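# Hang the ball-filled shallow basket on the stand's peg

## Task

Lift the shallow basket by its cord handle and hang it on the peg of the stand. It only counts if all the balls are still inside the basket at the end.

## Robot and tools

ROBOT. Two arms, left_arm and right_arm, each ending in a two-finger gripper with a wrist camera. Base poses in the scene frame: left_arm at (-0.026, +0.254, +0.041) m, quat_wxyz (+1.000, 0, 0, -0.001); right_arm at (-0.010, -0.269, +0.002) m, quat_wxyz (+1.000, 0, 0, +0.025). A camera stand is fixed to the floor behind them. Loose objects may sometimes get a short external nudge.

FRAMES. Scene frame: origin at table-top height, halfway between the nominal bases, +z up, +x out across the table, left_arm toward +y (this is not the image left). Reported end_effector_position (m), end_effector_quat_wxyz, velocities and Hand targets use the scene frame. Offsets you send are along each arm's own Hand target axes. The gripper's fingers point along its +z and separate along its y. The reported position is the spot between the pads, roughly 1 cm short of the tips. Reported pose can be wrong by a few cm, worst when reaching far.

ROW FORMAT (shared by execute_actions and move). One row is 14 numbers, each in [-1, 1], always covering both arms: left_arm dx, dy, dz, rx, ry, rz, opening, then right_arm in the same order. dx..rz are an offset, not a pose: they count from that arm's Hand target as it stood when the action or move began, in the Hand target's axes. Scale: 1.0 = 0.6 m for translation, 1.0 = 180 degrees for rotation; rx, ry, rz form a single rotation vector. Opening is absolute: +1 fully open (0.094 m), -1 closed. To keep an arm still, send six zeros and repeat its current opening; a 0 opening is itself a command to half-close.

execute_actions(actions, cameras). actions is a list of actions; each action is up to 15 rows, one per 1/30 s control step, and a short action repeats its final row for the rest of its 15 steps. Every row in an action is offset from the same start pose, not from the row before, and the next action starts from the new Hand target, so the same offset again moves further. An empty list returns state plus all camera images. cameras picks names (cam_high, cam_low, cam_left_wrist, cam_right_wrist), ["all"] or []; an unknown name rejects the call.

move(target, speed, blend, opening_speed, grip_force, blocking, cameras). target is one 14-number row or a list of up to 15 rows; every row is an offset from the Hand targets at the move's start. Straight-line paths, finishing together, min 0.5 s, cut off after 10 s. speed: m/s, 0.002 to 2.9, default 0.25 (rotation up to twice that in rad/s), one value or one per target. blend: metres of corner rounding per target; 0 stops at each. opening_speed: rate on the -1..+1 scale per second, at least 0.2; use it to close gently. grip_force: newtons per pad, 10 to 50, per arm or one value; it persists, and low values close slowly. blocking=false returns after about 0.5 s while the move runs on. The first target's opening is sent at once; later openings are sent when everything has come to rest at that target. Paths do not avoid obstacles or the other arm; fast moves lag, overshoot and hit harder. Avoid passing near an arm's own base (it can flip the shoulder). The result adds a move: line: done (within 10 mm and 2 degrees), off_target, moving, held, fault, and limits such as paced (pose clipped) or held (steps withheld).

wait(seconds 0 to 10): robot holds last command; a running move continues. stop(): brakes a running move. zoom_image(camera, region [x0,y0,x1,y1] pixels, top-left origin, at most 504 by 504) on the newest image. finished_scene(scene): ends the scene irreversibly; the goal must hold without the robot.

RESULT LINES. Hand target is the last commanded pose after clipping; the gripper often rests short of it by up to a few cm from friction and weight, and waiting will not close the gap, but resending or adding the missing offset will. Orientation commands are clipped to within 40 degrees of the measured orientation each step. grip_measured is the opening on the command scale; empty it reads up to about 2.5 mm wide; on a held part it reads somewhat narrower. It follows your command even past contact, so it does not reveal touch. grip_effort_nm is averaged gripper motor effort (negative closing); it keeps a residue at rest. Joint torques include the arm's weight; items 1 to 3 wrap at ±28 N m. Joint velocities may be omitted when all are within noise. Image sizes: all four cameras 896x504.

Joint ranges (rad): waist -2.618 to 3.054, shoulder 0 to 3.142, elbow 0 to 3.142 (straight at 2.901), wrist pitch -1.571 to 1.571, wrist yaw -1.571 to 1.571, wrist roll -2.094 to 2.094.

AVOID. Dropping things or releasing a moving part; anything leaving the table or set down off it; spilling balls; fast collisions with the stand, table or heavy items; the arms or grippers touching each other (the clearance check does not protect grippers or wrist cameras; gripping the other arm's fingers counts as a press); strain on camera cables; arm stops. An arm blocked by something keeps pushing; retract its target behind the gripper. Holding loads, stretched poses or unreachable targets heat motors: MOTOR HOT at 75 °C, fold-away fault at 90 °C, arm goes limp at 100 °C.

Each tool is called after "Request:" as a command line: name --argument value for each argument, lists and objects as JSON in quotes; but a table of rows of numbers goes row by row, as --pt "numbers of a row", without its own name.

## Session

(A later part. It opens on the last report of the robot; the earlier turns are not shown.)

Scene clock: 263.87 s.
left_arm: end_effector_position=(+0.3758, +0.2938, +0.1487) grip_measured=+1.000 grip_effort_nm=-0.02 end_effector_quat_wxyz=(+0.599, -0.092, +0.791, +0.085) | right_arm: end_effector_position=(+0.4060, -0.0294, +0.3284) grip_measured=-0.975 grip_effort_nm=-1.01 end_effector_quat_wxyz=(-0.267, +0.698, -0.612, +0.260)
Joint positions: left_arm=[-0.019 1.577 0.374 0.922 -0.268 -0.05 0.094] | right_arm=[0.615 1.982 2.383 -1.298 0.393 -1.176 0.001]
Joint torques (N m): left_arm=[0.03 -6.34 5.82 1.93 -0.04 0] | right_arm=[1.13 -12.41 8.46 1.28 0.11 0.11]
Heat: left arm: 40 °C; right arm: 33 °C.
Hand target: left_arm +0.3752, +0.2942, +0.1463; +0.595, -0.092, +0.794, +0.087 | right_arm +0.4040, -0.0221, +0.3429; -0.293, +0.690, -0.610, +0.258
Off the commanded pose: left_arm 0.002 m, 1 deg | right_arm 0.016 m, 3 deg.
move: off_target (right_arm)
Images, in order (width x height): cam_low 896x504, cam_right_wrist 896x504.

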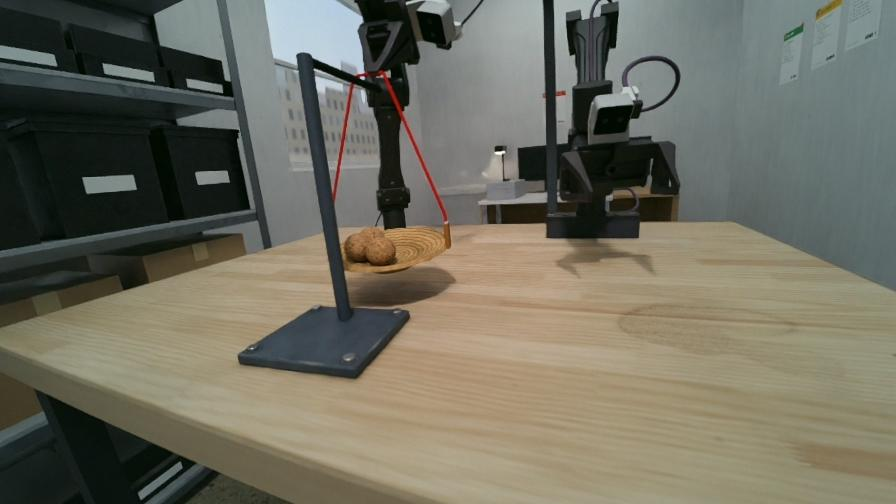

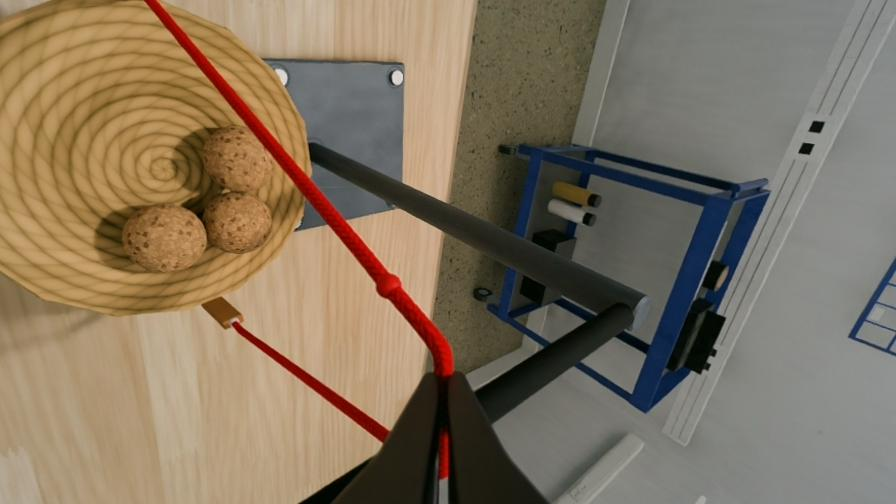

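Request:
move --target '[0,0,0,0,0,0,1,0.0125,0.0132,0.0103,0,0,0,-1]' --speed 0.03 --cameras '["cam_low","cam_high","cam_right_wrist"]'

Request:
zoom_image --camera "cam_low" --region '[290, 30, 420, 130]'

Request:
zoom_image --camera "cam_low" --region '[300, 50, 480, 290]'

Scene clock: 282.57 s.
left_arm: end_effector_position=(+0.3758, +0.2938, +0.1487) grip_measured=+1.000 grip_effort_nm=-0.03 end_effector_quat_wxyz=(+0.599, -0.092, +0.791, +0.085) | right_arm: end_effector_position=(+0.4073, -0.0283, +0.3226) grip_measured=-0.975 grip_effort_nm=-1.01 end_effector_quat_wxyz=(-0.276, +0.694, -0.611, +0.261)
Joint positions: left_arm=[-0.019 1.577 0.374 0.922 -0.268 -0.05 0.094] | right_arm=[0.615 1.939 2.279 -1.219 0.393 -1.176 0.001]
Joint torques (N m): left_arm=[0.05 -6.32 5.82 1.93 -0.04 -0.01] | right_arm=[-0.16 -14.45 5.23 1.34 0.02 0]
Heat: left arm: 40 °C; right arm: 33 °C.
Hand target: left_arm +0.3752, +0.2942, +0.1463; +0.595, -0.092, +0.794, +0.087 | right_arm +0.4038, -0.0297, +0.3329; -0.293, +0.690, -0.610, +0.258
Off the commanded pose: left_arm 0.002 m, 1 deg | right_arm 0.011 m, 2 deg.
move: off_target (right_arm)
Images, in order (width x height): cam_high 896x504, cam_low 896x504, cam_right_wrist 896x504.

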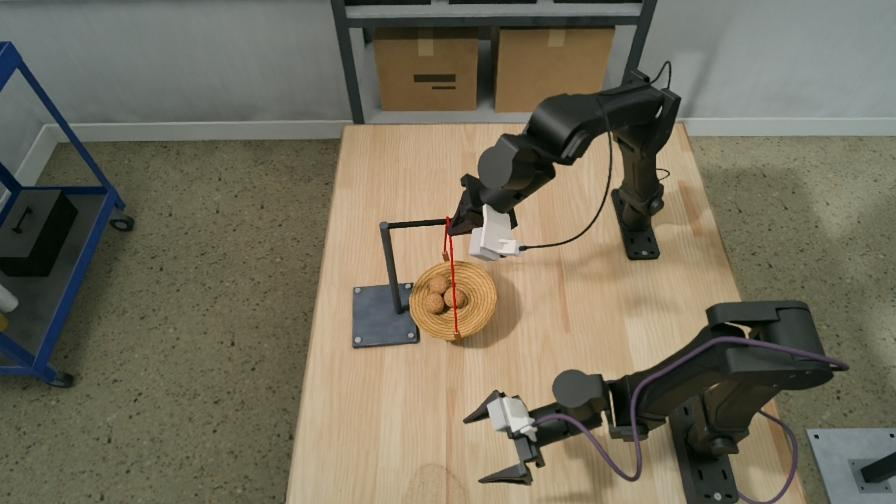

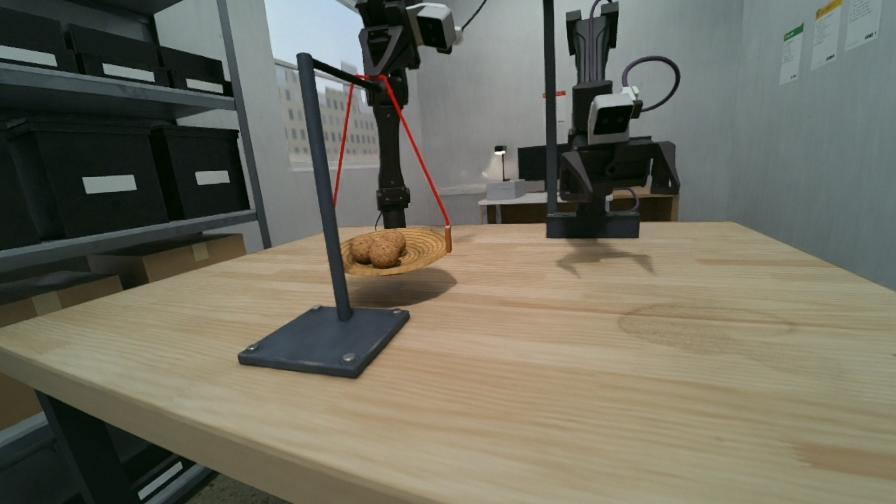

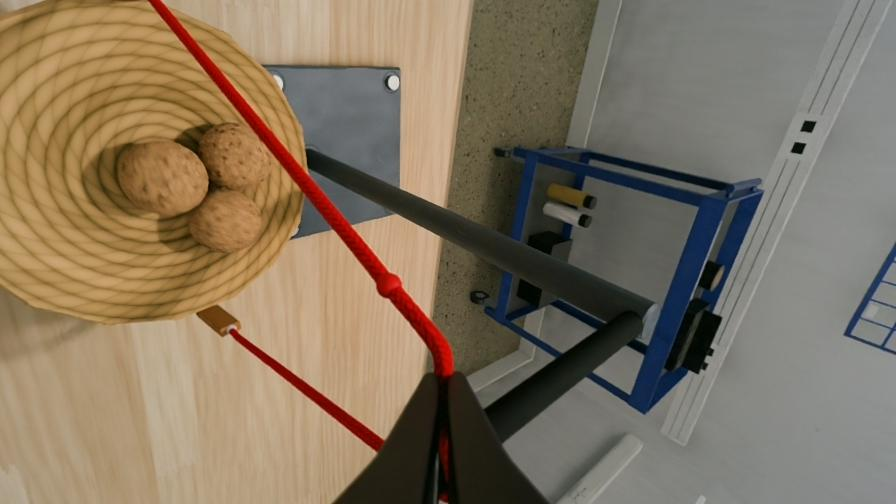

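Scaled by 3.877 from the camera's 896x504 image, which has a finer 1280x720 frame.

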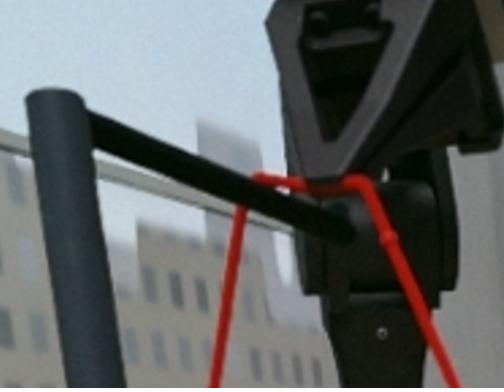

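Scaled by 2.100 from the camera's 896x504 image, which has a finer 1280x720 frame.

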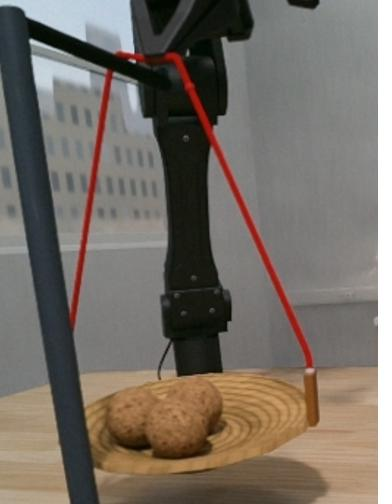

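Request:
move --pt "0 0 0 0 0 0 1 0.0067 -0.0163 -0.0168 0 0 0 -1" --pt "0 0 0 0 0 0 1 0.0232 -0.01 -0.0137 0 0 0 -1" --pt "0 0 0 0 0 0 1 0.0232 0.0043 0.0003 0 0 0 -1" --speed 0.03 --cameras '["cam_low","cam_high","cam_right_wrist"]'

Request:
zoom_image --camera "cam_low" --region '[290, 30, 420, 130]'

Request:
zoom_image --camera "cam_low" --region '[300, 50, 480, 290]'

Scene clock: 300.47 s.
left_arm: end_effector_position=(+0.3758, +0.2938, +0.1487) grip_measured=+1.000 grip_effort_nm=-0.03 end_effector_quat_wxyz=(+0.599, -0.092, +0.791, +0.085) | right_arm: end_effector_position=(+0.4073, -0.0399, +0.3257) grip_measured=-0.975 grip_effort_nm=-1.01 end_effector_quat_wxyz=(-0.285, +0.692, -0.610, +0.260)
Joint positions: left_arm=[-0.019 1.577 0.374 0.922 -0.268 -0.05 0.094] | right_arm=[0.587 1.881 2.197 -1.168 0.369 -1.198 0.001]
Joint torques (N m): left_arm=[0.03 -6.32 5.82 1.93 -0.04 0] | right_arm=[-0.47 -13.5 5.15 1.3 0.05 -0.04]
Motor temperatures (°C): left_arm=[23 29 39 40 26 26 27] | right_arm=[24 36 32 32 24 24 28]
Heat: left arm: 40 °C; right arm: 36 °C.
Hand target: left_arm +0.3752, +0.2942, +0.1463; +0.595, -0.092, +0.794, +0.087 | right_arm +0.4039, -0.0437, +0.3308; -0.293, +0.690, -0.610, +0.258
Off the commanded pose: left_arm 0.002 m, 1 deg | right_arm 0.007 m, 1 deg.
move: done
Images, in order (width x height): cam_high 896x504, cam_low 896x504, cam_right_wrist 896x504.

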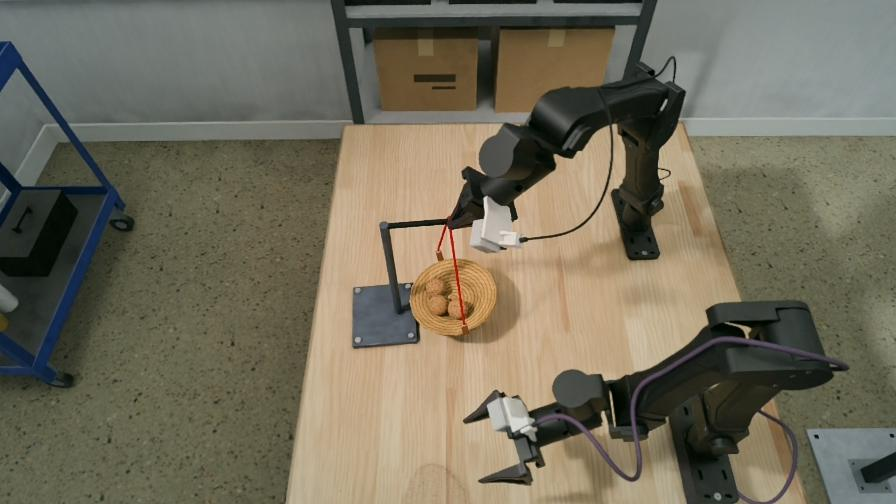

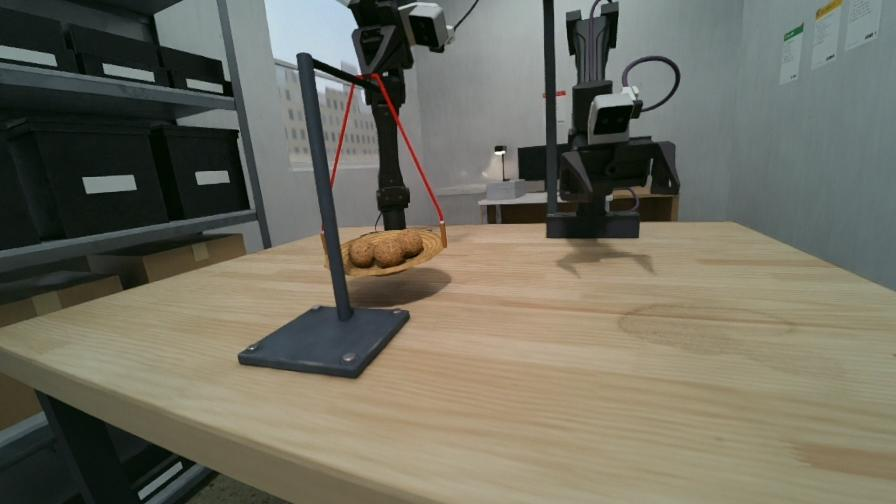

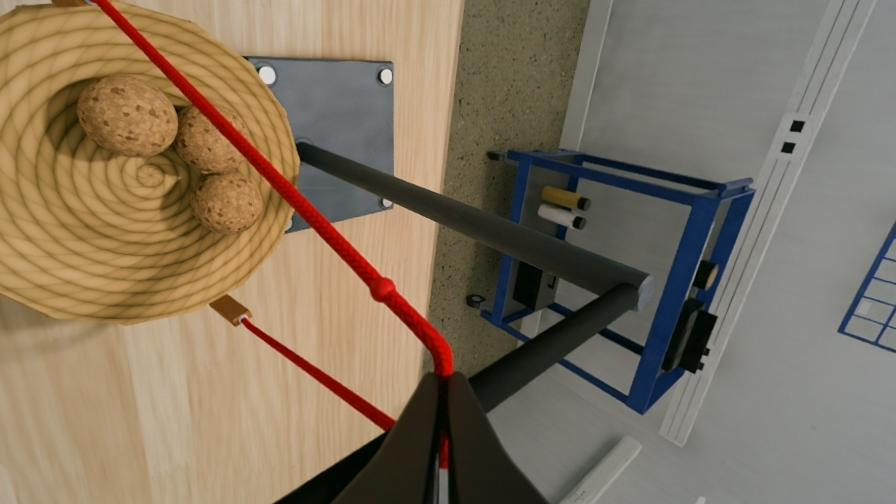

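Scaled by 3.877 from the camera's 896x504 image, which has a finer 1280x720 frame.

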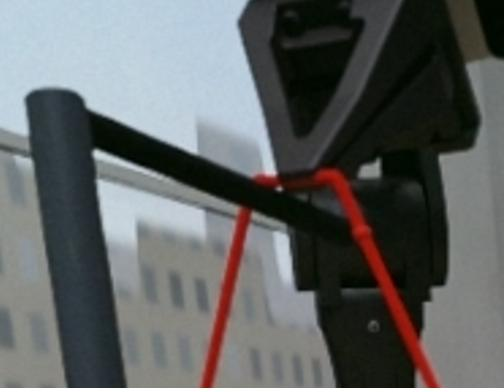

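Scaled by 2.100 from the camera's 896x504 image, which has a finer 1280x720 frame.

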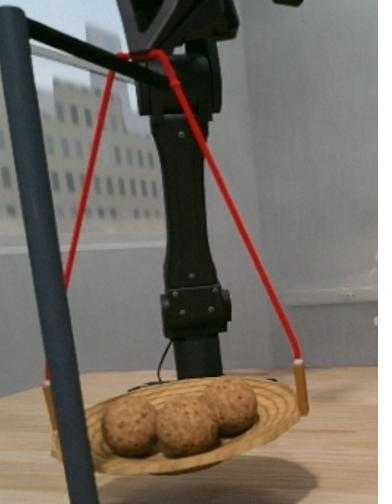

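Request:
move --target '[0,0,0,0,0,0,1,0,-0.0055,-0.0053,0,0,0,-0.7]' --speed 0.005 --opening_speed 0.2 --cameras '["cam_high","cam_low","cam_right_wrist"]'

Request:
zoom_image --camera "cam_low" --region '[300, 50, 480, 290]'

Request:
zoom_image --camera "cam_right_wrist" --region '[250, 260, 650, 504]'

Scene clock: 312.03 s.
left_arm: end_effector_position=(+0.3758, +0.2938, +0.1487) grip_measured=+1.000 grip_effort_nm=-0.02 end_effector_quat_wxyz=(+0.599, -0.092, +0.791, +0.085) | right_arm: end_effector_position=(+0.4076, -0.0395, +0.3258) grip_measured=-0.702 grip_effort_nm=0.12 end_effector_quat_wxyz=(-0.286, +0.691, -0.610, +0.260)
Joint positions: left_arm=[-0.019 1.577 0.374 0.922 -0.268 -0.05 0.094] | right_arm=[0.587 1.881 2.196 -1.165 0.368 -1.198 0.014]
Joint torques (N m): left_arm=[0.05 -6.32 5.81 1.93 -0.04 0] | right_arm=[-0.4 -12.36 8.13 1.06 0.05 -0.04]
Heat: left arm: 40 °C; right arm: 35 °C.
Hand target: left_arm +0.3752, +0.2942, +0.1463; +0.595, -0.092, +0.794, +0.087 | right_arm +0.4039, -0.0437, +0.3354; -0.293, +0.690, -0.610, +0.258
Off the commanded pose: left_arm 0.002 m, 1 deg | right_arm 0.011 m, 1 deg.
move: off_target (right_arm)
Images, in order (width x height): cam_high 896x504, cam_low 896x504, cam_right_wrist 896x504.

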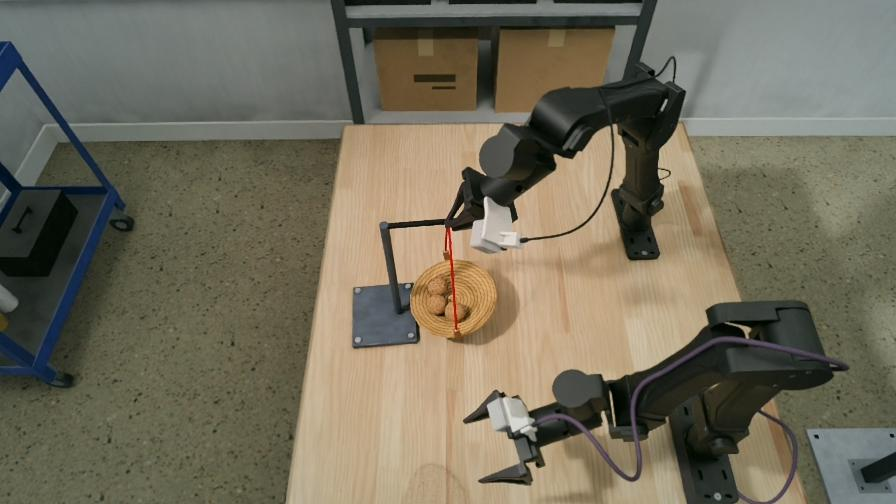

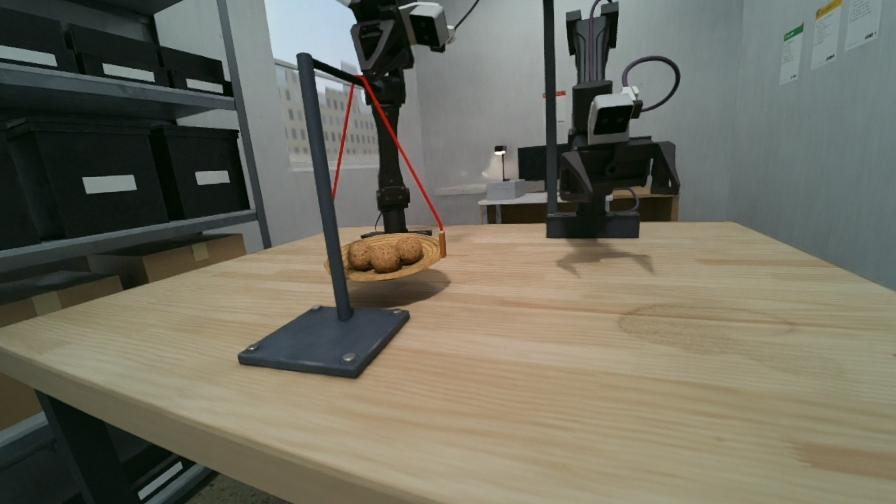

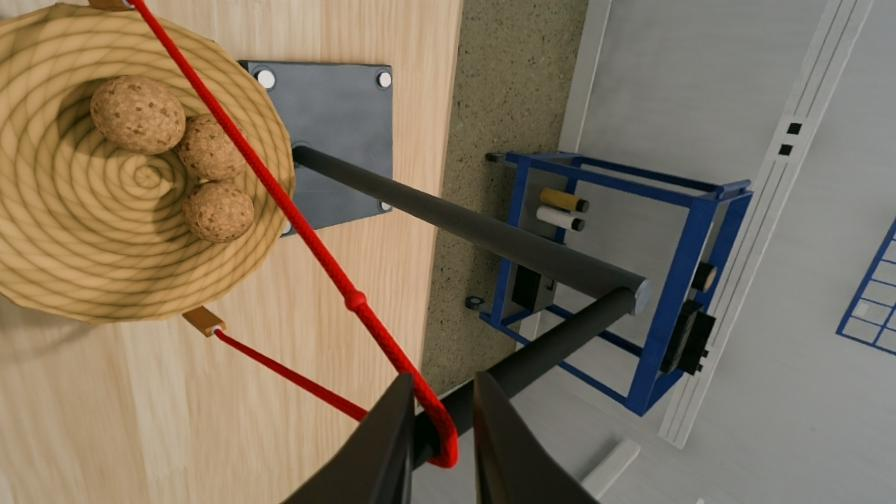

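Scaled by 2.100 from the camera's 896x504 image, which has a finer 1280x720 frame.

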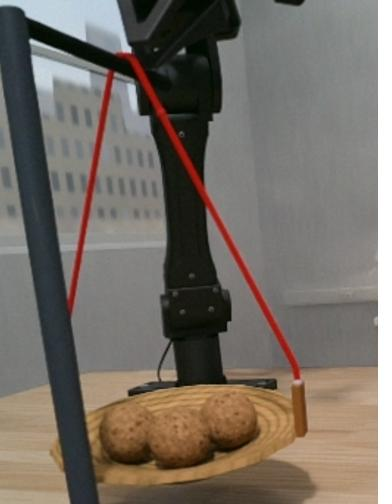

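Scaled by 1.260 from the camera's 896x504 image, which has a finer 1280x720 frame.

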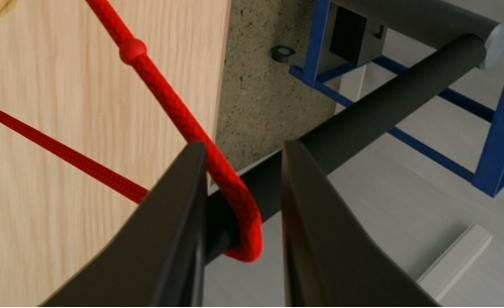

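Request:
move --pt "0 0 0 0 0 0 1 0 0 -0.05 0 0 0 -0.65" --pt "0 0 0 0 0 0 1 0 0 -0.2 0 0 0 -0.65" --speed '[0.03,0.1]' --blend '[0.01,0]' --cameras '["cam_high","cam_low","cam_right_wrist"]'

Request:
zoom_image --camera "cam_low" --region '[300, 50, 480, 290]'

Scene clock: 325.10 s.
left_arm: end_effector_position=(+0.3758, +0.2938, +0.1487) grip_measured=+1.000 grip_effort_nm=-0.02 end_effector_quat_wxyz=(+0.599, -0.092, +0.791, +0.085) | right_arm: end_effector_position=(+0.3267, -0.0467, +0.4126) grip_measured=-0.652 grip_effort_nm=0.12 end_effector_quat_wxyz=(-0.319, +0.689, -0.595, +0.264)
Joint positions: left_arm=[-0.019 1.577 0.374 0.922 -0.268 -0.05 0.094] | right_arm=[0.726 1.859 2.593 -1.55 0.446 -1.119 0.016]
Joint torques (N m): left_arm=[0.05 -6.32 5.81 1.93 -0.05 0] | right_arm=[0.5 -11.1 4.74 1.09 0.26 0.11]
Heat: left arm: 40 °C; right arm: 34 °C.
Hand target: left_arm +0.3752, +0.2942, +0.1463; +0.595, -0.092, +0.794, +0.087 | right_arm +0.3184, -0.0544, +0.4188; -0.292, +0.690, -0.610, +0.258
Off the commanded pose: left_arm 0.002 m, 1 deg | right_arm 0.013 m, 4 deg.
joint sent to its limit (right arm) — joint 4 (wrist pitch), lower limit. The joint targets are off in orientation, not in position.
move: off_target (right_arm)
Images, in order (width x height): cam_high 896x504, cam_low 896x504, cam_right_wrist 896x504.

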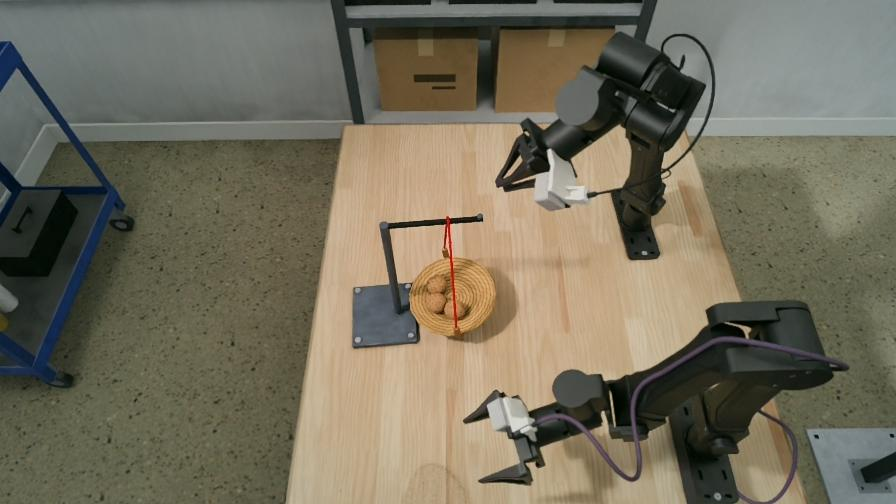

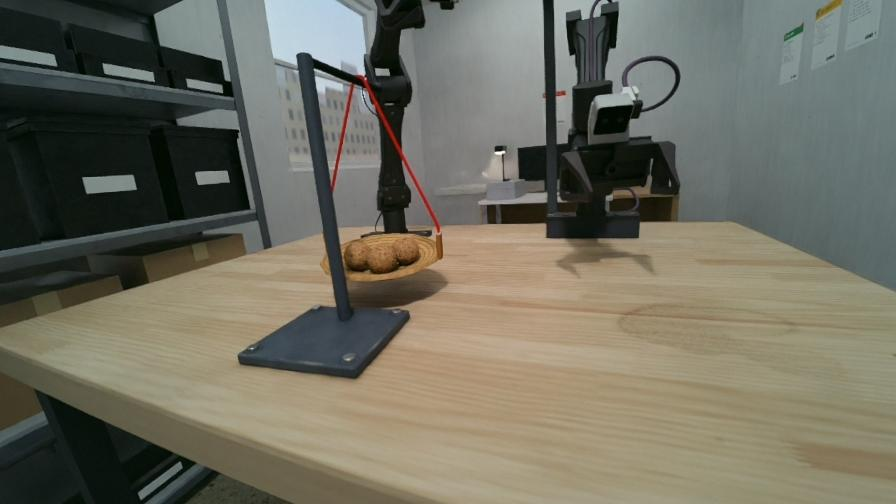

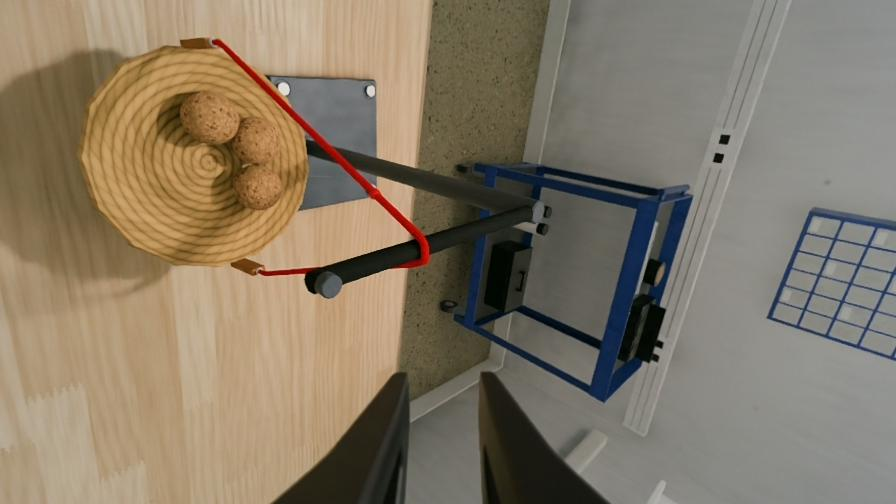

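Scaled by 2.100 from the camera's 896x504 image, which has a finer 1280x720 frame.

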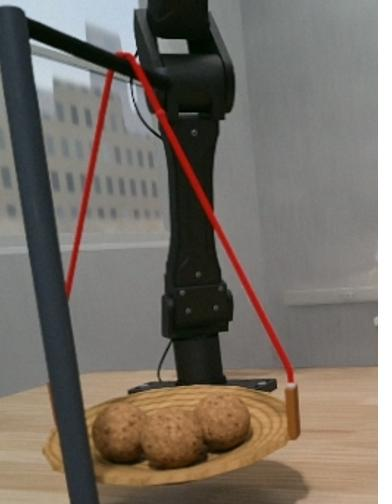

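Hung level, all balls in.

Request:
finished_scene --scene 3

The scene is finished: the task was done.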